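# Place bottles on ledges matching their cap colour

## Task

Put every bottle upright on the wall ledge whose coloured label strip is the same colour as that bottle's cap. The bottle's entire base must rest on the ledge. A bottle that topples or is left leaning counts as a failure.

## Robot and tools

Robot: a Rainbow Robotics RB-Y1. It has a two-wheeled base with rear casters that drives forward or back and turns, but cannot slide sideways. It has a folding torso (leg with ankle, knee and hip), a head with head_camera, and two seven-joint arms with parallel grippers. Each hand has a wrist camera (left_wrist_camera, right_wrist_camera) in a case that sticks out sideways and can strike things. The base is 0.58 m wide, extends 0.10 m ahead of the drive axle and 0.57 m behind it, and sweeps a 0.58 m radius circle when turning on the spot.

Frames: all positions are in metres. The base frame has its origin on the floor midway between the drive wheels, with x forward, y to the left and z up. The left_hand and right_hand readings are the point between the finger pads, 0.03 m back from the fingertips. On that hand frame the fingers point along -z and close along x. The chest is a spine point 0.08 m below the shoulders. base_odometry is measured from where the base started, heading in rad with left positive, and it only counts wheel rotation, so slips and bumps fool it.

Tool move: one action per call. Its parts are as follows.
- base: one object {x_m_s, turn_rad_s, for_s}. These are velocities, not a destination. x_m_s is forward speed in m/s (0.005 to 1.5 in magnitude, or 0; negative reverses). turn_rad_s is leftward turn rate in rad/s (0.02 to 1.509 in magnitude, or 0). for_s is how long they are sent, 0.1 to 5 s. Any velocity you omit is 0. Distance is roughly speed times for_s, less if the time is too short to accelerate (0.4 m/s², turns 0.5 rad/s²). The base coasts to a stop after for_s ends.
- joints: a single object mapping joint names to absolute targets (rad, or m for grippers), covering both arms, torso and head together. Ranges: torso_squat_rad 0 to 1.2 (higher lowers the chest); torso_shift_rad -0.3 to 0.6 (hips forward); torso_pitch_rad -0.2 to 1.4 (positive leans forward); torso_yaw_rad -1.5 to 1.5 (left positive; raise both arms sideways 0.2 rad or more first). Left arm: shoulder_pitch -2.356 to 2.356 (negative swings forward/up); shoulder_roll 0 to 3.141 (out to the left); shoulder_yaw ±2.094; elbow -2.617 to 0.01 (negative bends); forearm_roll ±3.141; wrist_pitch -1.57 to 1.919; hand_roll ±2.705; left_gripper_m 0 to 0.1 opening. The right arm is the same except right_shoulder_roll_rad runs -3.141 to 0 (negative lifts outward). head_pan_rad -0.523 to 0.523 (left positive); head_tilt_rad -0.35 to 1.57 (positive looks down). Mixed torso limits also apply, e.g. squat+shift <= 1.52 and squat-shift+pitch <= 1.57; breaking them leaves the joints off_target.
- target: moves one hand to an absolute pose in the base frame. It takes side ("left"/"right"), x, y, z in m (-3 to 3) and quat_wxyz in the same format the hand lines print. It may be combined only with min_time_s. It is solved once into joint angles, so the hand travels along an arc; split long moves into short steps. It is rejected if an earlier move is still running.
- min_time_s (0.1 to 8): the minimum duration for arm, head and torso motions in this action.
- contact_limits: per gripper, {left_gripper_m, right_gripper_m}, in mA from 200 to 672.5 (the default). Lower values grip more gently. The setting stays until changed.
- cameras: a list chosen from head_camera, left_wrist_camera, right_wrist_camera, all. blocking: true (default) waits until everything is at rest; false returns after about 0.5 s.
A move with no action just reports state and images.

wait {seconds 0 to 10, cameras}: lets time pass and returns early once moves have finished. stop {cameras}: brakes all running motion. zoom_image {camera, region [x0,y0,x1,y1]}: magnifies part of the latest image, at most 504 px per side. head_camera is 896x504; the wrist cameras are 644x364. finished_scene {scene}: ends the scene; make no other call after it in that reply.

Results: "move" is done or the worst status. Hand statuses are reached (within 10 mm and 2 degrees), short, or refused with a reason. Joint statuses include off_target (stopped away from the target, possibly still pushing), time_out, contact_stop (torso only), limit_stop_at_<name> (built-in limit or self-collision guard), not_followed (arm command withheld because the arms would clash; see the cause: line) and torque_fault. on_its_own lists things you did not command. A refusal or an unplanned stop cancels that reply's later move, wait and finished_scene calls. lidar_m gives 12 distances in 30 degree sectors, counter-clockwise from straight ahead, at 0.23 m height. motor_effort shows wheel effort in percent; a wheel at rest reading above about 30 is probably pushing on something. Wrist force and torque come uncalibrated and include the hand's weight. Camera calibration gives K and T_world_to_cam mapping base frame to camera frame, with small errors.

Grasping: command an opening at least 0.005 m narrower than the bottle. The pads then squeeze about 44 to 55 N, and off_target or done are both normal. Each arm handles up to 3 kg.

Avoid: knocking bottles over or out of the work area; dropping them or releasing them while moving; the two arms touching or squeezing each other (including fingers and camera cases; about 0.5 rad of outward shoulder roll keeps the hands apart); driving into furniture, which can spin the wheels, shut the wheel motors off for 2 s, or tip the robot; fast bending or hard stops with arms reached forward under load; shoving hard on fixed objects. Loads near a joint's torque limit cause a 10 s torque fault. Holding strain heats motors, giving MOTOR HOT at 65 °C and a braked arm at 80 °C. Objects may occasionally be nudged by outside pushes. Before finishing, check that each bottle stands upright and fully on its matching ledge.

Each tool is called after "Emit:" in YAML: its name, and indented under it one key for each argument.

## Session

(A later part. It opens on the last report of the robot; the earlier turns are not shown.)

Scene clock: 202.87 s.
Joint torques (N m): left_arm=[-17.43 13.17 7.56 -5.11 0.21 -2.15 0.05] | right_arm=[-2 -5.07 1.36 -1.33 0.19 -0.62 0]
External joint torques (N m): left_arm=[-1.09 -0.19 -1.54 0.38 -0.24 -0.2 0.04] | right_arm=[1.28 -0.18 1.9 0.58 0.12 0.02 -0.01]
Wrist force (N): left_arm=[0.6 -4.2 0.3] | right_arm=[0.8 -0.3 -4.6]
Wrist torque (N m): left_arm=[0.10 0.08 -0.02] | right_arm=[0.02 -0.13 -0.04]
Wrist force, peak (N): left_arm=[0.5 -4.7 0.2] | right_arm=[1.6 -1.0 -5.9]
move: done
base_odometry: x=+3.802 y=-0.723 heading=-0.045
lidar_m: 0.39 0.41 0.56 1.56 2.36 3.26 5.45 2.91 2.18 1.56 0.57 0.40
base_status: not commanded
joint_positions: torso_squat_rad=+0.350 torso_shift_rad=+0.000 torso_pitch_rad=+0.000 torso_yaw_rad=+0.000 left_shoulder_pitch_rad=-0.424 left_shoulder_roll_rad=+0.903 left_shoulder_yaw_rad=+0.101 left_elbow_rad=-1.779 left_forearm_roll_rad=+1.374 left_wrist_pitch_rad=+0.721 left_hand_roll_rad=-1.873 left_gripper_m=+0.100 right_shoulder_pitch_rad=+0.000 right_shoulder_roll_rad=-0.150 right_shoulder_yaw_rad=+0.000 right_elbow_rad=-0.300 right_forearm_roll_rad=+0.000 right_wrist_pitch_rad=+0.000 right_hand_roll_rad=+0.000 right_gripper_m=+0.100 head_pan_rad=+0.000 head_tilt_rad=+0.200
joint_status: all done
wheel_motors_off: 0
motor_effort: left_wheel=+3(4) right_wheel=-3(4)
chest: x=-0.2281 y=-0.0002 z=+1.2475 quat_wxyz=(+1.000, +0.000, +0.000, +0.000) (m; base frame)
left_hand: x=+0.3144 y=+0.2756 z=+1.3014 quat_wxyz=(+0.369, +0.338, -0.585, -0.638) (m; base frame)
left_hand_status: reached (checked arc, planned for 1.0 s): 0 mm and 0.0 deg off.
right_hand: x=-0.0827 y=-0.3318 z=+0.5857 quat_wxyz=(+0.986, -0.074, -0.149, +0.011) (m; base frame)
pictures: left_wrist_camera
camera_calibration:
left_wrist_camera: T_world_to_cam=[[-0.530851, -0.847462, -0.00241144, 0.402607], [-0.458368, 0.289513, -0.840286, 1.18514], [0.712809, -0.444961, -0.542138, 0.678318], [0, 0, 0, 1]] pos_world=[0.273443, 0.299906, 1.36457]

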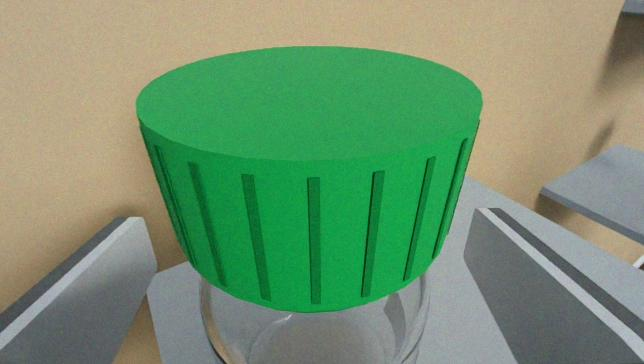

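Emit:
move:
  target: {"side": "left", "x": 0.3145, "y": 0.2755, "z": 1.2965, "quat_wxyz": [0.36861, 0.33779, -0.58507, -0.63846]}
  min_time_s: 0.4

Emit:
move:
  joints: {"left_gripper_m": 0.045}
  cameras: ["left_wrist_camera"]

Emit:
move:
  target: {"side": "left", "x": 0.3, "y": 0.285, "z": 1.36, "quat_wxyz": [0.36861, 0.33779, -0.58507, -0.63846]}
  min_time_s: 1.0
  cameras: ["left_wrist_camera"]

Scene clock: 204.00 s.
Joint torques (N m): left_arm=[-16.08 12.79 7.09 -4.85 0.44 -2.13 -0.03] | right_arm=[-2.29 -5.4 1.36 -1.57 0.19 -0.6 0]
External joint torques (N m): left_arm=[0.21 -0.54 -2 0.73 -0.01 -0.18 -0.05] | right_arm=[0.98 -0.51 1.9 0.34 0.13 0.04 -0.01]
Wrist force (N): left_arm=[0.7 -4.2 0.5] | right_arm=[1.3 -1.0 -4.5]
Wrist torque (N m): left_arm=[0.10 0.10 -0.02] | right_arm=[0.12 -0.06 -0.08]
Wrist force, peak (N): left_arm=[0.4 -4.8 0.7] | right_arm=[1.3 -0.4 -6.1]
move: done
base_odometry: x=+3.802 y=-0.723 heading=-0.045
lidar_m: 0.39 0.42 0.57 1.56 2.36 3.27 5.44 2.91 2.18 1.58 0.58 0.41
base_status: not commanded
joint_positions: torso_squat_rad=+0.350 torso_shift_rad=+0.000 torso_pitch_rad=+0.000 torso_yaw_rad=+0.000 left_shoulder_pitch_rad=-0.416 left_shoulder_roll_rad=+0.897 left_shoulder_yaw_rad=+0.100 left_elbow_rad=-1.778 left_forearm_roll_rad=+1.376 left_wrist_pitch_rad=+0.715 left_hand_roll_rad=-1.884 left_gripper_m=+0.100 right_shoulder_pitch_rad=+0.000 right_shoulder_roll_rad=-0.150 right_shoulder_yaw_rad=+0.000 right_elbow_rad=-0.300 right_forearm_roll_rad=+0.000 right_wrist_pitch_rad=+0.000 right_hand_roll_rad=+0.000 right_gripper_m=+0.100 head_pan_rad=+0.000 head_tilt_rad=+0.200
joint_status: all done
wheel_motors_off: 0
motor_effort: left_wheel=+3(4) right_wheel=-3(4)
chest: x=-0.2281 y=-0.0002 z=+1.2475 quat_wxyz=(+1.000, +0.000, +0.000, +0.000) (m; base frame)
left_hand: x=+0.3144 y=+0.2756 z=+1.2971 quat_wxyz=(+0.368, +0.338, -0.585, -0.638) (m; base frame)
left_hand_status: reached (checked arc, planned for 0.4 s): 1 mm and 0.1 deg off.
right_hand: x=-0.0827 y=-0.3318 z=+0.5857 quat_wxyz=(+0.986, -0.074, -0.149, +0.011) (m; base frame)
pictures: none

Scene clock: 205.13 s.
Joint torques (N m): left_arm=[-16.34 13.1 6.76 -4.92 0.46 -2.22 -0.01] | right_arm=[-2.49 -5.36 0.93 -1.37 0.07 -0.56 0]
External joint torques (N m): left_arm=[-0.04 -0.23 -2.33 0.66 0 -0.27 -0.02] | right_arm=[0.79 -0.46 1.47 0.55 0 0.08 -0.01]
Wrist force (N): left_arm=[0.7 -4.2 0.3] | right_arm=[1.6 -0.7 -4.7]
Wrist torque (N m): left_arm=[0.09 0.07 -0.01] | right_arm=[0.10 -0.01 0.00]
Wrist force, peak (N): left_arm=[0.5 -4.7 0.3] | right_arm=[1.3 -0.9 -5.9]
move: off_target
base_odometry: x=+3.802 y=-0.723 heading=-0.045
lidar_m: 0.39 0.41 0.57 1.56 2.36 3.27 5.45 2.92 2.18 1.57 0.56 0.41
base_status: not commanded
joint_positions: torso_squat_rad=+0.350 torso_shift_rad=+0.000 torso_pitch_rad=+0.000 torso_yaw_rad=+0.000 left_shoulder_pitch_rad=-0.416 left_shoulder_roll_rad=+0.897 left_shoulder_yaw_rad=+0.100 left_elbow_rad=-1.778 left_forearm_roll_rad=+1.376 left_wrist_pitch_rad=+0.715 left_hand_roll_rad=-1.884 left_gripper_m=+0.055 right_shoulder_pitch_rad=+0.000 right_shoulder_roll_rad=-0.150 right_shoulder_yaw_rad=+0.000 right_elbow_rad=-0.300 right_forearm_roll_rad=+0.000 right_wrist_pitch_rad=+0.000 right_hand_roll_rad=+0.000 right_gripper_m=+0.100 head_pan_rad=+0.000 head_tilt_rad=+0.200
joint_status: left_gripper_m off_target (ended at +0.055, target +0.045)
wheel_motors_off: 0
motor_effort: left_wheel=+4(4) right_wheel=-3(4)
chest: x=-0.2281 y=-0.0002 z=+1.2475 quat_wxyz=(+1.000, +0.000, +0.000, +0.000) (m; base frame)
left_hand: x=+0.3144 y=+0.2756 z=+1.2971 quat_wxyz=(+0.368, +0.338, -0.585, -0.638) (m; base frame)
right_hand: x=-0.0827 y=-0.3318 z=+0.5857 quat_wxyz=(+0.986, -0.074, -0.149, +0.011) (m; base frame)
pictures: left_wrist_camera
camera_calibration:
left_wrist_camera: T_world_to_cam=[[-0.5308, -0.847493, -0.00267484, 0.402867], [-0.458103, 0.289571, -0.840411, 1.18164], [0.713017, -0.444865, -0.541943, 0.675591], [0, 0, 0, 1]] pos_world=[0.273445, 0.299806, 1.36027]

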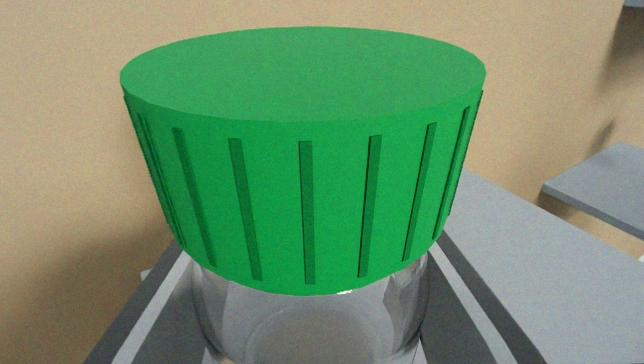

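Scene clock: 206.47 s.
Joint torques (N m): left_arm=[-17.71 15.56 10.69 -5.1 0.35 -2.25 0.4] | right_arm=[-2.31 -5.37 1.16 -1.45 0.26 -0.41 -0.07]
External joint torques (N m): left_arm=[-1.67 1.54 1.52 -1 0.02 -0.24 0.38] | right_arm=[0.96 -0.48 1.7 0.47 0.2 0.23 -0.09]
Wrist force (N): left_arm=[0.5 -5.7 0.4] | right_arm=[1.6 -0.8 -5.5]
Wrist torque (N m): left_arm=[0.08 0.07 -0.16] | right_arm=[0.12 0.04 -0.04]
Wrist force, peak (N): left_arm=[0.3 -6.4 0.3] | right_arm=[1.6 -0.3 -6.2]
move: done
base_odometry: x=+3.802 y=-0.723 heading=-0.045
lidar_m: 0.39 0.41 0.57 1.56 2.37 3.27 5.45 2.91 2.18 1.57 0.57 0.42
base_status: not commanded
joint_positions: torso_squat_rad=+0.350 torso_shift_rad=+0.000 torso_pitch_rad=+0.000 torso_yaw_rad=+0.000 left_shoulder_pitch_rad=-0.495 left_shoulder_roll_rad=+1.007 left_shoulder_yaw_rad=+0.159 left_elbow_rad=-1.804 left_forearm_roll_rad=+1.405 left_wrist_pitch_rad=+0.812 left_hand_roll_rad=-1.755 left_gripper_m=+0.055 right_shoulder_pitch_rad=+0.000 right_shoulder_roll_rad=-0.150 right_shoulder_yaw_rad=+0.000 right_elbow_rad=-0.300 right_forearm_roll_rad=+0.000 right_wrist_pitch_rad=+0.000 right_hand_roll_rad=+0.000 right_gripper_m=+0.100 head_pan_rad=+0.000 head_tilt_rad=+0.200
joint_status: all done
wheel_motors_off: 0
motor_effort: left_wheel=+4(4) right_wheel=-3(4)
chest: x=-0.2281 y=-0.0002 z=+1.2475 quat_wxyz=(+1.000, +0.000, +0.000, +0.000) (m; base frame)
left_hand: x=+0.3000 y=+0.2850 z=+1.3598 quat_wxyz=(+0.369, +0.338, -0.585, -0.638) (m; base frame)
left_hand_status: reached (checked arc, planned for 1.0 s): 0 mm and 0.0 deg off.
right_hand: x=-0.0827 y=-0.3318 z=+0.5857 quat_wxyz=(+0.986, -0.074, -0.149, +0.011) (m; base frame)
pictures: left_wrist_camera
camera_calibration:
left_wrist_camera: T_world_to_cam=[[-0.531063, -0.84733, -0.00183635, 0.402231], [-0.458835, 0.289395, -0.840072, 1.22482], [0.71235, -0.445289, -0.542471, 0.725006], [0, 0, 0, 1]] pos_world=[0.25914, 0.309204, 1.42297]

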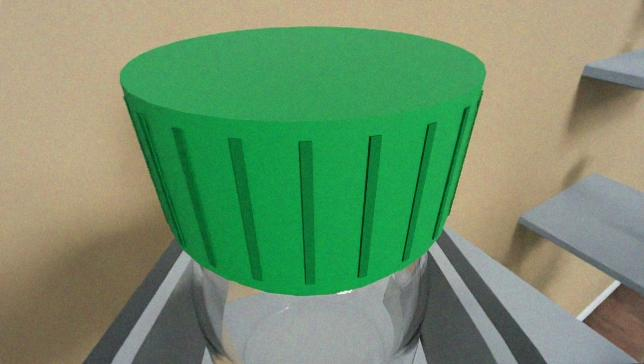

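Emit:
move:
  target: {"side": "left", "x": 0.19, "y": 0.35, "z": 1.375, "quat_wxyz": [0.36861, 0.33779, -0.58507, -0.63846]}
  min_time_s: 1.0

Emit:
move:
  target: {"side": "left", "x": 0.15, "y": 0.45, "z": 1.3, "quat_wxyz": [0.5213, 0.4777, -0.4777, -0.5213]}
  min_time_s: 1.1

Emit:
move:
  target: {"side": "left", "x": 0.16, "y": 0.515, "z": 1.235, "quat_wxyz": [0.62178, 0.56977, -0.36298, -0.39612]}
  min_time_s: 1.0
  cameras: ["left_wrist_camera"]

Scene clock: 208.90 s.
Joint torques (N m): left_arm=[-10.94 17.69 8.9 -3.17 0.13 -2.49 0.12] | right_arm=[-2.53 -4.78 1.4 -1.52 0.1 -0.62 -0.07]
External joint torques (N m): left_arm=[-1.33 1.73 0.75 -0.54 -0.36 -0.52 0.11] | right_arm=[0.75 0.12 1.94 0.39 0.03 0.02 -0.09]
Wrist force (N): left_arm=[0.2 -6.1 0.0] | right_arm=[1.4 -0.6 -5.3]
Wrist torque (N m): left_arm=[0.10 0.04 -0.02] | right_arm=[0.04 -0.01 -0.07]
Wrist force, peak (N): left_arm=[0.4 -6.5 -0.2] | right_arm=[1.3 -1.1 -6.0]
move: done
base_odometry: x=+3.802 y=-0.723 heading=-0.045
lidar_m: 0.39 0.40 0.56 1.56 2.36 3.28 5.45 2.91 2.18 1.57 0.57 0.41
base_status: not commanded
joint_positions: torso_squat_rad=+0.350 torso_shift_rad=+0.000 torso_pitch_rad=+0.000 torso_yaw_rad=+0.000 left_shoulder_pitch_rad=-0.071 left_shoulder_roll_rad=+1.058 left_shoulder_yaw_rad=+0.660 left_elbow_rad=-2.021 left_forearm_roll_rad=+1.702 left_wrist_pitch_rad=+0.967 left_hand_roll_rad=-1.842 left_gripper_m=+0.055 right_shoulder_pitch_rad=+0.000 right_shoulder_roll_rad=-0.150 right_shoulder_yaw_rad=+0.000 right_elbow_rad=-0.300 right_forearm_roll_rad=+0.000 right_wrist_pitch_rad=+0.000 right_hand_roll_rad=+0.000 right_gripper_m=+0.100 head_pan_rad=+0.000 head_tilt_rad=+0.200
joint_status: all done
wheel_motors_off: 0
motor_effort: left_wheel=+4(4) right_wheel=-3(4)
chest: x=-0.2280 y=-0.0002 z=+1.2475 quat_wxyz=(+1.000, +0.000, +0.000, +0.000) (m; base frame)
left_hand: x=+0.1903 y=+0.3500 z=+1.3749 quat_wxyz=(+0.369, +0.338, -0.585, -0.638) (m; base frame)
left_hand_status: reached (checked arc, planned for 1.0 s): 0 mm and 0.0 deg off.
right_hand: x=-0.0827 y=-0.3318 z=+0.5857 quat_wxyz=(+0.986, -0.074, -0.149, +0.011) (m; base frame)
pictures: none

Scene clock: 210.33 s.
Joint torques (N m): left_arm=[-5.95 14.57 8.98 -5.43 -0.02 -2.55 0.25] | right_arm=[-1.89 -5.52 1.14 -1.39 0.06 -0.67 0.11]
External joint torques (N m): left_arm=[-0.89 0.82 1.68 -1.08 -0.05 -0.51 0.24] | right_arm=[1.38 -0.62 1.68 0.53 0 -0.03 0.1]
Wrist force (N): left_arm=[0.5 -5.9 0.3] | right_arm=[0.5 -1.1 -5.9]
Wrist torque (N m): left_arm=[0.11 0.05 -0.16] | right_arm=[0.14 -0.16 -0.01]
Wrist force, peak (N): left_arm=[0.1 -6.4 -0.2] | right_arm=[1.6 -1.4 -5.8]
move: done
base_odometry: x=+3.802 y=-0.723 heading=-0.045
lidar_m: 0.39 0.41 0.57 1.56 2.36 3.27 5.45 2.90 2.18 1.56 0.56 0.41
base_status: not commanded
joint_positions: torso_squat_rad=+0.350 torso_shift_rad=+0.000 torso_pitch_rad=+0.000 torso_yaw_rad=+0.000 left_shoulder_pitch_rad=+0.265 left_shoulder_roll_rad=+0.772 left_shoulder_yaw_rad=+0.819 left_elbow_rad=-2.300 left_forearm_roll_rad=+1.116 left_wrist_pitch_rad=+0.868 left_hand_roll_rad=-1.548 left_gripper_m=+0.055 right_shoulder_pitch_rad=+0.000 right_shoulder_roll_rad=-0.150 right_shoulder_yaw_rad=+0.000 right_elbow_rad=-0.300 right_forearm_roll_rad=+0.000 right_wrist_pitch_rad=+0.000 right_hand_roll_rad=+0.000 right_gripper_m=+0.100 head_pan_rad=+0.000 head_tilt_rad=+0.200
joint_status: all done
wheel_motors_off: 0
motor_effort: left_wheel=+4(4) right_wheel=-3(4)
chest: x=-0.2280 y=-0.0002 z=+1.2475 quat_wxyz=(+1.000, +0.000, +0.000, +0.000) (m; base frame)
left_hand: x=+0.1499 y=+0.4501 z=+1.3001 quat_wxyz=(+0.521, +0.477, -0.478, -0.522) (m; base frame)
left_hand_status: reached (checked arc, planned for 1.1 s): 0 mm and 0.1 deg off.
right_hand: x=-0.0827 y=-0.3318 z=+0.5857 quat_wxyz=(+0.986, -0.074, -0.149, +0.011) (m; base frame)
pictures: none

Scene clock: 211.67 s.
Joint torques (N m): left_arm=[-8.24 13.29 3.73 -8.16 -0.23 -2.34 0.25] | right_arm=[-2.32 -4.89 1.29 -1.44 0 -0.54 0]
External joint torques (N m): left_arm=[-1.24 1.38 -1.16 -0.53 0.03 -0.34 0.23] | right_arm=[0.96 0 1.83 0.48 -0.06 0.1 -0.02]
Wrist force (N): left_arm=[0.7 -6.0 0.0] | right_arm=[0.8 -0.5 -5.9]
Wrist torque (N m): left_arm=[0.13 0.08 -0.16] | right_arm=[0.08 -0.08 -0.02]
Wrist force, peak (N): left_arm=[0.3 -7.1 0.1] | right_arm=[1.3 -0.2 -5.9]
move: done
base_odometry: x=+3.802 y=-0.723 heading=-0.045
lidar_m: 0.39 0.41 0.57 1.56 2.36 3.27 5.45 2.91 2.17 1.56 0.56 0.41
base_status: not commanded
joint_positions: torso_squat_rad=+0.350 torso_shift_rad=+0.000 torso_pitch_rad=+0.000 torso_yaw_rad=+0.000 left_shoulder_pitch_rad=+0.123 left_shoulder_roll_rad=+0.466 left_shoulder_yaw_rad=+0.646 left_elbow_rad=-2.288 left_forearm_roll_rad=+0.359 left_wrist_pitch_rad=+0.911 left_hand_roll_rad=-1.361 left_gripper_m=+0.055 right_shoulder_pitch_rad=+0.000 right_shoulder_roll_rad=-0.150 right_shoulder_yaw_rad=+0.000 right_elbow_rad=-0.300 right_forearm_roll_rad=+0.000 right_wrist_pitch_rad=+0.000 right_hand_roll_rad=+0.000 right_gripper_m=+0.100 head_pan_rad=+0.000 head_tilt_rad=+0.200
joint_status: all done
wheel_motors_off: 0
motor_effort: left_wheel=+3(4) right_wheel=-3(4)
chest: x=-0.2280 y=-0.0002 z=+1.2475 quat_wxyz=(+1.000, +0.000, +0.000, +0.000) (m; base frame)
left_hand: x=+0.1599 y=+0.5151 z=+1.2351 quat_wxyz=(+0.622, +0.570, -0.363, -0.396) (m; base frame)
left_hand_status: reached (checked arc, planned for 1.0 s): 0 mm and 0.0 deg off.
right_hand: x=-0.0827 y=-0.3318 z=+0.5857 quat_wxyz=(+0.986, -0.074, -0.149, +0.011) (m; base frame)
pictures: left_wrist_camera
camera_calibration:
left_wrist_camera: T_world_to_cam=[[0.388978, -0.921245, -0.00188868, 0.413612], [-0.500358, -0.209545, -0.840079, 1.25278], [0.773523, 0.327718, -0.54246, 0.451746], [0, 0, 0, 1]] pos_world=[0.116515, 0.495506, 1.29827]

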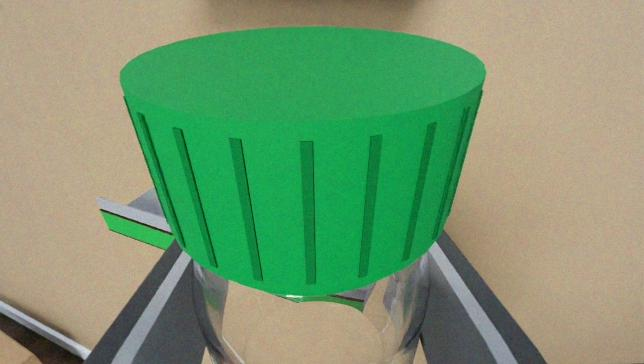

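Emit:
move:
  target: {"side": "left", "x": 0.272, "y": 0.567, "z": 1.233, "quat_wxyz": [0.62178, 0.56977, -0.36298, -0.39612]}
  min_time_s: 1.1
  cameras: ["left_wrist_camera"]

Emit:
move:
  target: {"side": "left", "x": 0.275, "y": 0.5685, "z": 1.206, "quat_wxyz": [0.62178, 0.56977, -0.36298, -0.39612]}
  min_time_s: 0.8
  cameras: ["left_wrist_camera"]

Emit:
move:
  target: {"side": "left", "x": 0.275, "y": 0.5685, "z": 1.2, "quat_wxyz": [0.62178, 0.56977, -0.36298, -0.39612]}
  min_time_s: 0.4
  cameras: ["left_wrist_camera"]

Scene clock: 214.13 s.
Joint torques (N m): left_arm=[-14.38 17.87 2.98 -9.16 -0.3 -2.34 0.09] | right_arm=[-2.83 -5.28 1.42 -1.33 0.06 -0.54 0]
External joint torques (N m): left_arm=[-0.82 2.09 -1.9 -0.19 -0.19 -0.32 0.08] | right_arm=[0.45 -0.38 1.96 0.58 0 0.1 -0.02]
Wrist force (N): left_arm=[0.5 -5.9 0.3] | right_arm=[1.0 -1.1 -5.3]
Wrist torque (N m): left_arm=[0.12 0.06 -0.03] | right_arm=[0.13 -0.05 -0.05]
Wrist force, peak (N): left_arm=[2.0 12.9 9.9] | right_arm=[0.6 -0.4 -6.0]
move: done
base_odometry: x=+3.802 y=-0.723 heading=-0.045
lidar_m: 0.39 0.41 0.57 1.56 2.36 3.28 5.45 2.91 2.18 1.57 0.57 0.41
base_status: not commanded
joint_positions: torso_squat_rad=+0.350 torso_shift_rad=+0.000 torso_pitch_rad=+0.000 torso_yaw_rad=+0.000 left_shoulder_pitch_rad=-0.230 left_shoulder_roll_rad=+0.607 left_shoulder_yaw_rad=+0.534 left_elbow_rad=-1.737 left_forearm_roll_rad=+0.318 left_wrist_pitch_rad=+0.734 left_hand_roll_rad=-1.432 left_gripper_m=+0.055 right_shoulder_pitch_rad=+0.000 right_shoulder_roll_rad=-0.150 right_shoulder_yaw_rad=+0.000 right_elbow_rad=-0.300 right_forearm_roll_rad=+0.000 right_wrist_pitch_rad=+0.000 right_hand_roll_rad=+0.000 right_gripper_m=+0.100 head_pan_rad=+0.000 head_tilt_rad=+0.200
joint_status: all done
wheel_motors_off: 0
motor_effort: left_wheel=+2(5) right_wheel=-3(4)
chest: x=-0.2280 y=-0.0002 z=+1.2475 quat_wxyz=(+1.000, +0.000, +0.000, +0.000) (m; base frame)
left_hand: x=+0.2718 y=+0.5670 z=+1.2332 quat_wxyz=(+0.622, +0.570, -0.363, -0.396) (m; base frame)
left_hand_status: reached (checked arc, planned for 1.1 s): 0 mm and 0.0 deg off.
right_hand: x=-0.0827 y=-0.3318 z=+0.5857 quat_wxyz=(+0.986, -0.074, -0.149, +0.011) (m; base frame)
pictures: left_wrist_camera
camera_calibration:
left_wrist_camera: T_world_to_cam=[[0.389891, -0.920859, -0.00168047, 0.417205], [-0.499916, -0.210131, -0.840196, 1.31842], [0.773349, 0.328425, -0.542281, 0.346569], [0, 0, 0, 1]] pos_world=[0.228416, 0.547405, 1.29637]

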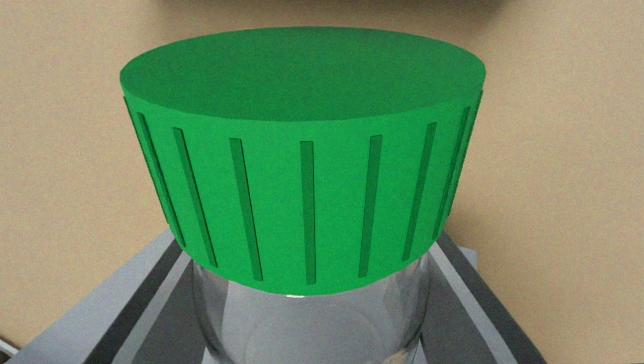

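Scene clock: 215.27 s.
Joint torques (N m): left_arm=[-14.21 16.26 3.01 -9.55 -0.5 -2.58 0.05] | right_arm=[-2.84 -5.43 0.99 -1.49 -0.05 -0.66 0.05]
External joint torques (N m): left_arm=[-0.71 0.69 -1.77 -0.15 -0.44 -0.55 0.04] | right_arm=[0.43 -0.53 1.53 0.42 -0.11 -0.02 0.03]
Wrist force (N): left_arm=[0.4 -5.8 0.1] | right_arm=[0.8 -0.4 -4.4]
Wrist torque (N m): left_arm=[0.09 0.04 -0.05] | right_arm=[0.04 -0.07 -0.03]
Wrist force, peak (N): left_arm=[0.6 -6.5 0.2] | right_arm=[1.5 -0.3 -5.9]
move: done
base_odometry: x=+3.802 y=-0.723 heading=-0.045
lidar_m: 0.39 0.41 0.56 1.56 2.36 3.27 5.45 2.92 2.18 1.56 0.57 0.41
base_status: not commanded
joint_positions: torso_squat_rad=+0.350 torso_shift_rad=+0.000 torso_pitch_rad=+0.000 torso_yaw_rad=+0.000 left_shoulder_pitch_rad=-0.208 left_shoulder_roll_rad=+0.574 left_shoulder_yaw_rad=+0.519 left_elbow_rad=-1.685 left_forearm_roll_rad=+0.311 left_wrist_pitch_rad=+0.647 left_hand_roll_rad=-1.450 left_gripper_m=+0.055 right_shoulder_pitch_rad=+0.000 right_shoulder_roll_rad=-0.150 right_shoulder_yaw_rad=+0.000 right_elbow_rad=-0.300 right_forearm_roll_rad=+0.000 right_wrist_pitch_rad=+0.000 right_hand_roll_rad=+0.000 right_gripper_m=+0.100 head_pan_rad=+0.000 head_tilt_rad=+0.200
joint_status: all done
wheel_motors_off: 0
motor_effort: left_wheel=+3(3) right_wheel=-3(4)
chest: x=-0.2280 y=-0.0002 z=+1.2475 quat_wxyz=(+1.000, +0.000, +0.000, +0.000) (m; base frame)
left_hand: x=+0.2749 y=+0.5687 z=+1.2063 quat_wxyz=(+0.622, +0.570, -0.363, -0.396) (m; base frame)
left_hand_status: reached (checked arc, planned for 0.8 s): 0 mm and 0.0 deg off.
right_hand: x=-0.0827 y=-0.3318 z=+0.5857 quat_wxyz=(+0.986, -0.074, -0.149, +0.011) (m; base frame)
pictures: left_wrist_camera
camera_calibration:
left_wrist_camera: T_world_to_cam=[[0.389841, -0.92088, -0.00186418, 0.417681], [-0.499868, -0.209911, -0.84028, 1.29768], [0.773405, 0.328508, -0.54215, 0.328834], [0, 0, 0, 1]] pos_world=[0.231516, 0.549007, 1.26947]

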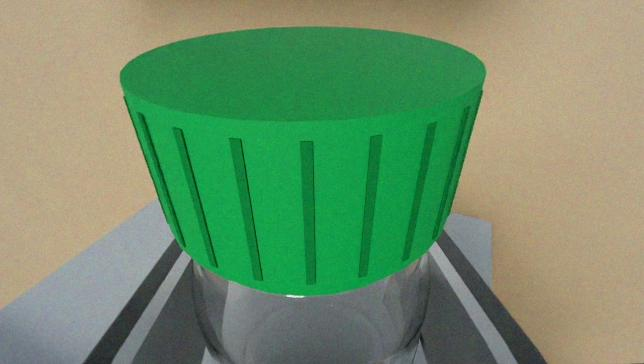

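Scene clock: 216.00 s.
Joint torques (N m): left_arm=[-14.17 16.24 2.81 -9.51 -0.46 -2.47 -0.12] | right_arm=[-2.42 -5.44 1.25 -1.28 0.15 -0.58 -0.04]
External joint torques (N m): left_arm=[-0.73 0.75 -1.95 -0.03 -0.41 -0.44 -0.13] | right_arm=[0.86 -0.54 1.8 0.63 0.09 0.06 -0.06]
Wrist force (N): left_arm=[0.7 -6.0 0.2] | right_arm=[1.0 -1.0 -5.1]
Wrist torque (N m): left_arm=[0.14 0.08 -0.04] | right_arm=[0.12 -0.07 -0.04]
Wrist force, peak (N): left_arm=[0.5 -6.3 0.4] | right_arm=[0.8 -0.6 -5.6]
move: done
base_odometry: x=+3.802 y=-0.723 heading=-0.045
lidar_m: 0.39 0.41 0.56 1.56 2.37 3.28 5.45 2.90 2.18 1.57 0.57 0.41
base_status: not commanded
joint_positions: torso_squat_rad=+0.350 torso_shift_rad=+0.000 torso_pitch_rad=+0.000 torso_yaw_rad=+0.000 left_shoulder_pitch_rad=-0.202 left_shoulder_roll_rad=+0.567 left_shoulder_yaw_rad=+0.517 left_elbow_rad=-1.676 left_forearm_roll_rad=+0.309 left_wrist_pitch_rad=+0.629 left_hand_roll_rad=-1.453 left_gripper_m=+0.055 right_shoulder_pitch_rad=+0.000 right_shoulder_roll_rad=-0.150 right_shoulder_yaw_rad=+0.000 right_elbow_rad=-0.300 right_forearm_roll_rad=+0.000 right_wrist_pitch_rad=+0.000 right_hand_roll_rad=+0.000 right_gripper_m=+0.100 head_pan_rad=+0.000 head_tilt_rad=+0.200
joint_status: all done
wheel_motors_off: 0
motor_effort: left_wheel=+2(3) right_wheel=-4(4)
chest: x=-0.2280 y=-0.0002 z=+1.2475 quat_wxyz=(+1.000, +0.000, +0.000, +0.000) (m; base frame)
left_hand: x=+0.2749 y=+0.5686 z=+1.2004 quat_wxyz=(+0.622, +0.570, -0.363, -0.396) (m; base frame)
left_hand_status: reached (checked arc, planned for 0.4 s): 0 mm and 0.0 deg off.
right_hand: x=-0.0827 y=-0.3318 z=+0.5857 quat_wxyz=(+0.986, -0.074, -0.149, +0.011) (m; base frame)
pictures: left_wrist_camera
camera_calibration:
left_wrist_camera: T_world_to_cam=[[0.38978, -0.920906, -0.0018685, 0.417704], [-0.500003, -0.209925, -0.840196, 1.29265], [0.773349, 0.328426, -0.54228, 0.325858], [0, 0, 0, 1]] pos_world=[0.231516, 0.549006, 1.26357]

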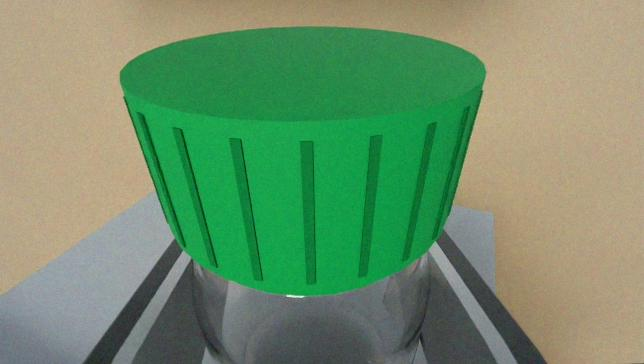

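Emit:
move:
  target: {"side": "left", "x": 0.275, "y": 0.5685, "z": 1.196, "quat_wxyz": [0.62178, 0.56977, -0.36298, -0.39612]}
  min_time_s: 0.4

Scene clock: 219.70 s.
Joint torques (N m): left_arm=[-10.67 13.09 0.45 -6.59 -0.21 -0.7 -0.16] | right_arm=[-2.69 -5.15 1.37 -1.46 0.14 -0.5 0]
External joint torques (N m): left_arm=[2.76 -2.37 -4.3 2.93 -0.16 1.33 -0.17] | right_arm=[0.58 -0.26 1.91 0.45 0.08 0.14 -0.01]
Wrist force (N): left_arm=[-0.7 2.8 2.1] | right_arm=[1.6 -0.6 -5.5]
Wrist torque (N m): left_arm=[0.04 0.07 0.05] | right_arm=[0.03 -0.01 -0.04]
Wrist force, peak (N): left_arm=[0.7 -6.3 0.3] | right_arm=[1.9 -0.6 -6.3]
move: done
base_odometry: x=+3.802 y=-0.723 heading=-0.045
lidar_m: 0.39 0.41 0.56 1.56 2.36 3.28 5.45 2.90 2.18 1.57 0.56 0.41
base_status: not commanded
joint_positions: torso_squat_rad=+0.350 torso_shift_rad=+0.000 torso_pitch_rad=+0.000 torso_yaw_rad=+0.000 left_shoulder_pitch_rad=-0.199 left_shoulder_roll_rad=+0.562 left_shoulder_yaw_rad=+0.515 left_elbow_rad=-1.671 left_forearm_roll_rad=+0.309 left_wrist_pitch_rad=+0.616 left_hand_roll_rad=-1.455 left_gripper_m=+0.055 right_shoulder_pitch_rad=+0.000 right_shoulder_roll_rad=-0.150 right_shoulder_yaw_rad=+0.000 right_elbow_rad=-0.300 right_forearm_roll_rad=+0.000 right_wrist_pitch_rad=+0.000 right_hand_roll_rad=+0.000 right_gripper_m=+0.100 head_pan_rad=+0.000 head_tilt_rad=+0.200
joint_status: all done
wheel_motors_off: 0
motor_effort: left_wheel=+2(3) right_wheel=-3(4)
chest: x=-0.2280 y=-0.0002 z=+1.2475 quat_wxyz=(+1.000, +0.000, +0.000, +0.000) (m; base frame)
left_hand: x=+0.2750 y=+0.5687 z=+1.1976 quat_wxyz=(+0.621, +0.571, -0.363, -0.396) (m; base frame)
left_hand_status: reached (checked arc, planned for 0.4 s): 2 mm and 0.2 deg off.
right_hand: x=-0.0827 y=-0.3318 z=+0.5857 quat_wxyz=(+0.986, -0.074, -0.149, +0.011) (m; base frame)
pictures: none

Contact detected. Release, then rise and retreat.

Emit:
move:
  joints: {"left_gripper_m": 0.1}
  cameras: ["left_wrist_camera"]

Emit:
move:
  target: {"side": "left", "x": 0.235, "y": 0.55, "z": 1.205, "quat_wxyz": [0.62178, 0.56977, -0.36298, -0.39612]}
  min_time_s: 0.7

Emit:
move:
  target: {"side": "left", "x": 0.15, "y": 0.51, "z": 1.23, "quat_wxyz": [0.62178, 0.56977, -0.36298, -0.39612]}
  min_time_s: 1.0
  cameras: ["left_wrist_camera"]

Scene clock: 223.20 s.
Joint torques (N m): left_arm=[-12.92 15.31 2.37 -8.76 -0.17 -1.85 -0.04] | right_arm=[-2.59 -5.15 1.29 -1.43 0.06 -0.52 -0.07]
External joint torques (N m): left_arm=[0.5 -0.15 -2.38 0.77 -0.12 0.18 -0.05] | right_arm=[0.69 -0.26 1.83 0.48 0 0.12 -0.08]
Wrist force (N): left_arm=[0.6 -4.4 0.3] | right_arm=[1.0 -0.8 -5.2]
Wrist torque (N m): left_arm=[0.10 0.09 -0.04] | right_arm=[0.13 -0.05 -0.07]
Wrist force, peak (N): left_arm=[0.7 -5.4 0.5] | right_arm=[0.8 -0.3 -6.2]
move: done
base_odometry: x=+3.802 y=-0.723 heading=-0.045
lidar_m: 0.39 0.41 0.57 1.56 2.36 3.27 5.45 2.91 2.18 1.57 0.57 0.41
base_status: not commanded
joint_positions: torso_squat_rad=+0.350 torso_shift_rad=+0.000 torso_pitch_rad=+0.000 torso_yaw_rad=+0.000 left_shoulder_pitch_rad=-0.198 left_shoulder_roll_rad=+0.562 left_shoulder_yaw_rad=+0.515 left_elbow_rad=-1.670 left_forearm_roll_rad=+0.309 left_wrist_pitch_rad=+0.616 left_hand_roll_rad=-1.455 left_gripper_m=+0.100 right_shoulder_pitch_rad=+0.000 right_shoulder_roll_rad=-0.150 right_shoulder_yaw_rad=+0.000 right_elbow_rad=-0.300 right_forearm_roll_rad=+0.000 right_wrist_pitch_rad=+0.000 right_hand_roll_rad=+0.000 right_gripper_m=+0.100 head_pan_rad=+0.000 head_tilt_rad=+0.200
joint_status: all done
wheel_motors_off: 0
motor_effort: left_wheel=+2(3) right_wheel=-3(4)
chest: x=-0.2280 y=-0.0002 z=+1.2475 quat_wxyz=(+1.000, +0.000, +0.000, +0.000) (m; base frame)
left_hand: x=+0.2749 y=+0.5687 z=+1.1967 quat_wxyz=(+0.622, +0.570, -0.363, -0.396) (m; base frame)
right_hand: x=-0.0827 y=-0.3318 z=+0.5857 quat_wxyz=(+0.986, -0.074, -0.149, +0.011) (m; base frame)
pictures: left_wrist_camera
camera_calibration:
left_wrist_camera: T_world_to_cam=[[0.389809, -0.920894, -0.00204659, 0.417909], [-0.499396, -0.209523, -0.840657, 1.28977], [0.773727, 0.328718, -0.541564, 0.322699], [0, 0, 0, 1]] pos_world=[0.231519, 0.549009, 1.25987]

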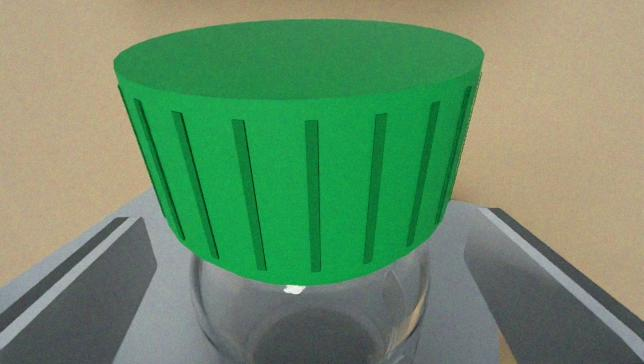

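Scene clock: 224.23 s.
Joint torques (N m): left_arm=[-11.84 14.59 5.98 -9.58 -0.25 -2.18 0.45] | right_arm=[-2.14 -5.28 0.99 -1.34 0.15 -0.49 -0.09]
External joint torques (N m): left_arm=[-0.71 0.42 1.04 -0.56 -0.13 -0.16 0.44] | right_arm=[1.13 -0.39 1.53 0.57 0.08 0.15 -0.1]
Wrist force (N): left_arm=[0.6 -4.3 0.4] | right_arm=[1.5 -0.3 -4.6]
Wrist torque (N m): left_arm=[0.10 0.09 -0.15] | right_arm=[0.01 -0.01 -0.05]
Wrist force, peak (N): left_arm=[0.6 8.1 0.0] | right_arm=[1.9 -0.4 -5.7]
move: done
base_odometry: x=+3.802 y=-0.723 heading=-0.045
lidar_m: 0.39 0.41 0.56 1.56 2.36 3.28 5.45 2.91 2.18 1.57 0.57 0.41
base_status: not commanded
joint_positions: torso_squat_rad=+0.350 torso_shift_rad=+0.000 torso_pitch_rad=+0.000 torso_yaw_rad=+0.000 left_shoulder_pitch_rad=-0.074 left_shoulder_roll_rad=+0.521 left_shoulder_yaw_rad=+0.550 left_elbow_rad=-1.897 left_forearm_roll_rad=+0.306 left_wrist_pitch_rad=+0.714 left_hand_roll_rad=-1.416 left_gripper_m=+0.100 right_shoulder_pitch_rad=+0.000 right_shoulder_roll_rad=-0.150 right_shoulder_yaw_rad=+0.000 right_elbow_rad=-0.300 right_forearm_roll_rad=+0.000 right_wrist_pitch_rad=+0.000 right_hand_roll_rad=+0.000 right_gripper_m=+0.100 head_pan_rad=+0.000 head_tilt_rad=+0.200
joint_status: all done
wheel_motors_off: 0
motor_effort: left_wheel=+2(3) right_wheel=-3(4)
chest: x=-0.2280 y=-0.0002 z=+1.2475 quat_wxyz=(+1.000, +0.000, +0.000, +0.000) (m; base frame)
left_hand: x=+0.2355 y=+0.5502 z=+1.2052 quat_wxyz=(+0.621, +0.570, -0.363, -0.396) (m; base frame)
left_hand_status: reached (checked arc, planned for 0.7 s): 1 mm and 0.1 deg off.
right_hand: x=-0.0827 y=-0.3318 z=+0.5857 quat_wxyz=(+0.986, -0.074, -0.149, +0.011) (m; base frame)
pictures: none

Scene clock: 225.57 s.
Joint torques (N m): left_arm=[-6.98 11.69 5.66 -8.07 -0.3 -2.13 0.38] | right_arm=[-2.55 -5.34 1.16 -1.24 0.06 -0.55 0.09]
External joint torques (N m): left_arm=[-0.7 0.23 0.65 -0.44 -0.01 -0.14 0.37] | right_arm=[0.72 -0.44 1.7 0.67 -0.01 0.09 0.08]
Wrist force (N): left_arm=[0.5 -4.5 0.1] | right_arm=[1.6 -0.7 -5.6]
Wrist torque (N m): left_arm=[0.13 0.06 -0.15] | right_arm=[0.11 -0.04 -0.03]
Wrist force, peak (N): left_arm=[0.2 -5.2 0.7] | right_arm=[1.7 -0.8 -5.9]
move: done
base_odometry: x=+3.802 y=-0.723 heading=-0.045
lidar_m: 0.39 0.42 0.56 1.56 2.36 3.27 5.44 2.90 2.17 1.57 0.57 0.41
base_status: not commanded
joint_positions: torso_squat_rad=+0.350 torso_shift_rad=+0.000 torso_pitch_rad=+0.000 torso_yaw_rad=+0.000 left_shoulder_pitch_rad=+0.172 left_shoulder_roll_rad=+0.454 left_shoulder_yaw_rad=+0.641 left_elbow_rad=-2.324 left_forearm_roll_rad=+0.352 left_wrist_pitch_rad=+0.894 left_hand_roll_rad=-1.340 left_gripper_m=+0.100 right_shoulder_pitch_rad=+0.000 right_shoulder_roll_rad=-0.150 right_shoulder_yaw_rad=+0.000 right_elbow_rad=-0.300 right_forearm_roll_rad=+0.000 right_wrist_pitch_rad=+0.000 right_hand_roll_rad=+0.000 right_gripper_m=+0.100 head_pan_rad=+0.000 head_tilt_rad=+0.200
joint_status: all done
wheel_motors_off: 0
motor_effort: left_wheel=+3(3) right_wheel=-3(4)
chest: x=-0.2280 y=-0.0002 z=+1.2475 quat_wxyz=(+1.000, +0.000, +0.000, +0.000) (m; base frame)
left_hand: x=+0.1504 y=+0.5100 z=+1.2301 quat_wxyz=(+0.622, +0.570, -0.363, -0.396) (m; base frame)
left_hand_status: reached (checked arc, planned for 1.0 s): 0 mm and 0.0 deg off.
right_hand: x=-0.0827 y=-0.3318 z=+0.5857 quat_wxyz=(+0.986, -0.074, -0.149, +0.011) (m; base frame)
pictures: left_wrist_camera
camera_calibration:
left_wrist_camera: T_world_to_cam=[[0.3892, -0.921149, -0.00268189, 0.41352], [-0.500545, -0.209042, -0.840093, 1.2426], [0.77329, 0.328307, -0.542436, 0.457681], [0, 0, 0, 1]] pos_world=[0.107114, 0.490409, 1.29327]

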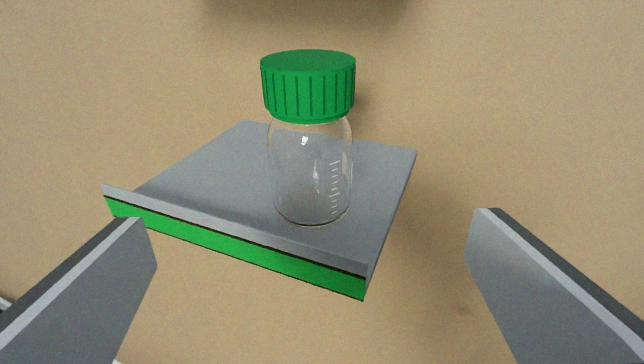

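Emit:
move:
  base: {"x_m_s": -0.4, "for_s": 1.5}
  joints: {"head_tilt_rad": 0.25}
  cameras: ["head_camera"]

Emit:
move:
  target: {"side": "left", "x": 0.15, "y": 0.54, "z": 1.41, "quat_wxyz": [0.65394, 0.59924, -0.31194, -0.34041]}
  min_time_s: 1.5

Emit:
move:
  target: {"side": "left", "x": 0.297, "y": 0.641, "z": 1.398, "quat_wxyz": [0.65394, 0.59924, -0.31194, -0.34041]}
  min_time_s: 1.5

Emit:
move:
  target: {"side": "left", "x": 0.2985, "y": 0.6085, "z": 1.388, "quat_wxyz": [0.62178, 0.56977, -0.36298, -0.39612]}
  min_time_s: 1.0

Emit:
move:
  target: {"side": "left", "x": 0.17, "y": 0.5485, "z": 1.412, "quat_wxyz": [0.62178, 0.56977, -0.36298, -0.39612]}
  min_time_s: 1.3

Scene clock: 230.70 s.
Joint torques (N m): left_arm=[-7.02 11.52 6.14 -8.36 -0.25 -1.96 0.38] | right_arm=[-3.19 -5.02 1.38 -1.55 0.16 -0.64 0.07]
External joint torques (N m): left_arm=[-0.74 0.07 1.13 -0.72 0.04 0.03 0.37] | right_arm=[0.08 -0.12 1.92 0.37 0.09 0 0.06]
Wrist force (N): left_arm=[0.5 -4.5 0.4] | right_arm=[1.5 -1.0 -5.2]
Wrist torque (N m): left_arm=[0.12 0.07 -0.17] | right_arm=[0.14 0.00 -0.10]
Wrist force, peak (N): left_arm=[0.5 -4.8 0.6] | right_arm=[1.8 -0.6 -6.2]
move: done
base_odometry: x=+3.203 y=-0.696 heading=-0.045
lidar_m: 0.99 1.03 1.42 2.20 2.22 3.28 4.85 2.45 2.15 2.09 1.42 1.03
base_status: done (sent for 1.5 of 1.5 s)
joint_positions: torso_squat_rad=+0.350 torso_shift_rad=+0.000 torso_pitch_rad=+0.000 torso_yaw_rad=+0.000 left_shoulder_pitch_rad=+0.172 left_shoulder_roll_rad=+0.454 left_shoulder_yaw_rad=+0.641 left_elbow_rad=-2.324 left_forearm_roll_rad=+0.352 left_wrist_pitch_rad=+0.894 left_hand_roll_rad=-1.340 left_gripper_m=+0.100 right_shoulder_pitch_rad=+0.000 right_shoulder_roll_rad=-0.150 right_shoulder_yaw_rad=+0.000 right_elbow_rad=-0.300 right_forearm_roll_rad=+0.000 right_wrist_pitch_rad=+0.000 right_hand_roll_rad=+0.000 right_gripper_m=+0.100 head_pan_rad=+0.000 head_tilt_rad=+0.250
joint_status: all done
wheel_motors_off: 0
motor_effort: left_wheel=+5(35) right_wheel=-2(25)
chest: x=-0.2280 y=-0.0002 z=+1.2475 quat_wxyz=(+1.000, +0.000, +0.000, +0.000) (m; base frame)
left_hand: x=+0.1504 y=+0.5100 z=+1.2301 quat_wxyz=(+0.622, +0.570, -0.363, -0.396) (m; base frame)
right_hand: x=-0.0829 y=-0.3318 z=+0.5857 quat_wxyz=(+0.986, -0.074, -0.149, +0.011) (m; base frame)
pictures: head_camera
camera_calibration:
head_camera: T_world_to_cam=[[-0.0302308, -0.999325, 0.0208634, -0.0320367], [-0.211776, -0.0139953, -0.977218, 1.42939], [0.976851, -0.0339604, -0.21121, 0.45006], [0, 0, 0, 1]] pos_world=[-0.137901, 0.00327392, 1.49255]

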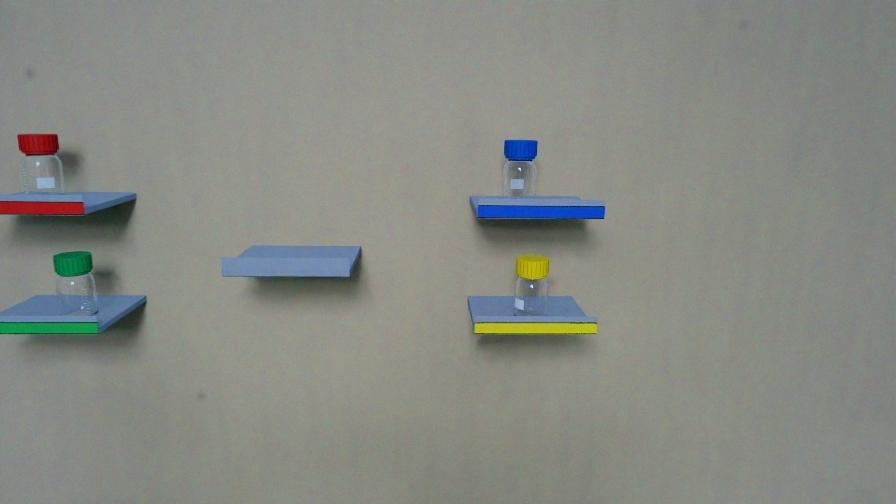

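Scene clock: 232.53 s.
Joint torques (N m): left_arm=[-11.04 16.56 5.57 -2.1 -0.84 -1.98 0.42] | right_arm=[-3.07 -5.01 1.32 -1.81 0.09 -0.55 -0.06]
External joint torques (N m): left_arm=[-0.57 1.07 1.05 0.77 -0.12 -0.07 0.4] | right_arm=[0.2 -0.11 1.86 0.1 0.02 0.09 -0.08]
Wrist force (N): left_arm=[0.4 -4.4 0.6] | right_arm=[1.8 -0.5 -4.8]
Wrist torque (N m): left_arm=[0.12 0.05 -0.17] | right_arm=[0.09 0.01 -0.04]
Wrist force, peak (N): left_arm=[0.6 -4.8 0.3] | right_arm=[0.6 -0.5 -6.1]
move: done
base_odometry: x=+3.203 y=-0.696 heading=-0.045
lidar_m: 0.99 1.03 1.41 2.19 2.23 3.28 4.85 2.45 2.16 2.09 1.41 1.03
base_status: not commanded
joint_positions: torso_squat_rad=+0.350 torso_shift_rad=+0.000 torso_pitch_rad=+0.000 torso_yaw_rad=+0.000 left_shoulder_pitch_rad=-0.333 left_shoulder_roll_rad=+0.908 left_shoulder_yaw_rad=+0.709 left_elbow_rad=-2.248 left_forearm_roll_rad=+0.337 left_wrist_pitch_rad=+1.542 left_hand_roll_rad=-1.200 left_gripper_m=+0.100 right_shoulder_pitch_rad=+0.000 right_shoulder_roll_rad=-0.150 right_shoulder_yaw_rad=+0.000 right_elbow_rad=-0.300 right_forearm_roll_rad=+0.000 right_wrist_pitch_rad=+0.000 right_hand_roll_rad=+0.000 right_gripper_m=+0.100 head_pan_rad=+0.000 head_tilt_rad=+0.250
joint_status: all done
wheel_motors_off: 0
motor_effort: left_wheel=+5(6) right_wheel=-2(3)
chest: x=-0.2280 y=-0.0002 z=+1.2475 quat_wxyz=(+1.000, +0.000, +0.000, +0.000) (m; base frame)
left_hand: x=+0.1500 y=+0.5398 z=+1.4101 quat_wxyz=(+0.654, +0.599, -0.312, -0.341) (m; base frame)
left_hand_status: reached (checked arc, planned for 1.5 s): 0 mm and 0.0 deg off.
right_hand: x=-0.0829 y=-0.3318 z=+0.5857 quat_wxyz=(+0.986, -0.074, -0.149, +0.011) (m; base frame)
pictures: none

Scene clock: 234.40 s.
Joint torques (N m): left_arm=[-17.88 19.64 2.7 -7.29 -0.41 -1.78 0.23] | right_arm=[-3.07 -4.97 1.14 -1.47 0.04 -0.61 -0.07]
External joint torques (N m): left_arm=[-0.51 1.58 -1.57 0.58 -0.12 0.22 0.22] | right_arm=[0.2 -0.07 1.68 0.44 -0.03 0.03 -0.08]
Wrist force (N): left_arm=[0.7 -4.3 0.5] | right_arm=[1.9 -0.6 -5.4]
Wrist torque (N m): left_arm=[0.09 0.10 -0.03] | right_arm=[0.12 0.03 -0.01]
Wrist force, peak (N): left_arm=[0.5 -5.0 0.5] | right_arm=[1.1 -1.2 -5.7]
move: done
base_odometry: x=+3.203 y=-0.696 heading=-0.045
lidar_m: 0.99 1.03 1.41 2.20 2.22 3.28 4.85 2.45 2.16 2.09 1.41 1.03
base_status: not commanded
joint_positions: torso_squat_rad=+0.350 torso_shift_rad=+0.000 torso_pitch_rad=+0.000 torso_yaw_rad=+0.000 left_shoulder_pitch_rad=-0.702 left_shoulder_roll_rad=+0.957 left_shoulder_yaw_rad=+0.445 left_elbow_rad=-1.358 left_forearm_roll_rad=+0.243 left_wrist_pitch_rad=+0.954 left_hand_roll_rad=-1.352 left_gripper_m=+0.100 right_shoulder_pitch_rad=+0.000 right_shoulder_roll_rad=-0.150 right_shoulder_yaw_rad=+0.000 right_elbow_rad=-0.300 right_forearm_roll_rad=+0.000 right_wrist_pitch_rad=+0.000 right_hand_roll_rad=+0.000 right_gripper_m=+0.100 head_pan_rad=+0.000 head_tilt_rad=+0.250
joint_status: all done
wheel_motors_off: 0
motor_effort: left_wheel=+5(6) right_wheel=-3(4)
chest: x=-0.2280 y=-0.0002 z=+1.2475 quat_wxyz=(+1.000, +0.000, +0.000, +0.000) (m; base frame)
left_hand: x=+0.2968 y=+0.6409 z=+1.3984 quat_wxyz=(+0.654, +0.599, -0.312, -0.340) (m; base frame)
left_hand_status: reached (checked arc, planned for 1.5 s): 0 mm and 0.1 deg off.
right_hand: x=-0.0828 y=-0.3318 z=+0.5857 quat_wxyz=(+0.986, -0.074, -0.149, +0.011) (m; base frame)
pictures: none

Scene clock: 235.73 s.
Joint torques (N m): left_arm=[-16.6 18.32 6.14 -8.24 -0.12 -2.23 0.02] | right_arm=[-2.89 -5.01 1.32 -1.3 0.1 -0.48 0.1]
External joint torques (N m): left_arm=[-0.15 -0.03 1.3 -0.72 -0.03 -0.2 0.01] | right_arm=[0.38 -0.11 1.86 0.61 0.04 0.16 0.09]
Wrist force (N): left_arm=[0.6 -4.5 0.4] | right_arm=[1.1 -0.4 -4.9]
Wrist torque (N m): left_arm=[0.12 0.09 -0.04] | right_arm=[0.09 -0.06 -0.02]
Wrist force, peak (N): left_arm=[0.7 -4.8 0.4] | right_arm=[1.3 -1.0 -6.1]
move: done
base_odometry: x=+3.203 y=-0.696 heading=-0.045
lidar_m: 0.98 1.03 1.42 2.20 2.22 3.28 4.85 2.45 2.16 2.09 1.41 1.03
base_status: not commanded
joint_positions: torso_squat_rad=+0.350 torso_shift_rad=+0.000 torso_pitch_rad=+0.000 torso_yaw_rad=+0.000 left_shoulder_pitch_rad=-0.610 left_shoulder_roll_rad=+0.949 left_shoulder_yaw_rad=+0.498 left_elbow_rad=-1.453 left_forearm_roll_rad=+0.476 left_wrist_pitch_rad=+0.951 left_hand_roll_rad=-1.484 left_gripper_m=+0.100 right_shoulder_pitch_rad=+0.000 right_shoulder_roll_rad=-0.150 right_shoulder_yaw_rad=+0.000 right_elbow_rad=-0.300 right_forearm_roll_rad=+0.000 right_wrist_pitch_rad=+0.000 right_hand_roll_rad=+0.000 right_gripper_m=+0.100 head_pan_rad=+0.000 head_tilt_rad=+0.250
joint_status: all done
wheel_motors_off: 0
motor_effort: left_wheel=+6(6) right_wheel=-3(4)
chest: x=-0.2280 y=-0.0002 z=+1.2475 quat_wxyz=(+1.000, +0.000, +0.000, +0.000) (m; base frame)
left_hand: x=+0.2986 y=+0.6084 z=+1.3886 quat_wxyz=(+0.622, +0.571, -0.362, -0.395) (m; base frame)
left_hand_status: reached (checked arc, planned for 1.0 s): 1 mm and 0.1 deg off.
right_hand: x=-0.0828 y=-0.3318 z=+0.5857 quat_wxyz=(+0.986, -0.074, -0.149, +0.011) (m; base frame)
pictures: none

Scene clock: 237.37 s.
Joint torques (N m): left_arm=[-10.69 18.79 5.75 -4.03 -0.57 -2.23 0.41] | right_arm=[-2.88 -5.31 1.48 -1.4 -0.01 -0.58 0.03]
External joint torques (N m): left_arm=[-0.66 1.78 0.55 -0.54 -0.06 -0.26 0.4] | right_arm=[0.39 -0.42 2.02 0.51 -0.08 0.06 0.01]
Wrist force (N): left_arm=[0.7 -4.4 0.6] | right_arm=[1.8 -0.5 -5.1]
Wrist torque (N m): left_arm=[0.10 0.08 -0.15] | right_arm=[0.07 0.00 -0.06]
Wrist force, peak (N): left_arm=[0.7 -4.9 0.7] | right_arm=[1.5 -0.6 -5.7]
move: done
base_odometry: x=+3.203 y=-0.696 heading=-0.045
lidar_m: 0.99 1.04 1.42 2.19 2.22 3.28 4.85 2.45 2.16 2.09 1.41 1.03
base_status: not commanded
joint_positions: torso_squat_rad=+0.350 torso_shift_rad=+0.000 torso_pitch_rad=+0.000 torso_yaw_rad=+0.000 left_shoulder_pitch_rad=-0.264 left_shoulder_roll_rad=+0.962 left_shoulder_yaw_rad=+0.788 left_elbow_rad=-2.108 left_forearm_roll_rad=+0.598 left_wrist_pitch_rad=+1.351 left_hand_roll_rad=-1.292 left_gripper_m=+0.100 right_shoulder_pitch_rad=+0.000 right_shoulder_roll_rad=-0.150 right_shoulder_yaw_rad=+0.000 right_elbow_rad=-0.300 right_forearm_roll_rad=+0.000 right_wrist_pitch_rad=+0.000 right_hand_roll_rad=+0.000 right_gripper_m=+0.100 head_pan_rad=+0.000 head_tilt_rad=+0.250
joint_status: all done
wheel_motors_off: 0
motor_effort: left_wheel=+5(6) right_wheel=-2(3)
chest: x=-0.2280 y=-0.0002 z=+1.2475 quat_wxyz=(+1.000, +0.000, +0.000, +0.000) (m; base frame)
left_hand: x=+0.1701 y=+0.5485 z=+1.4120 quat_wxyz=(+0.622, +0.570, -0.363, -0.396) (m; base frame)
left_hand_status: reached (checked arc, planned for 1.3 s): 0 mm and 0.0 deg off.
right_hand: x=-0.0828 y=-0.3318 z=+0.5857 quat_wxyz=(+0.986, -0.074, -0.149, +0.011) (m; base frame)
pictures: none


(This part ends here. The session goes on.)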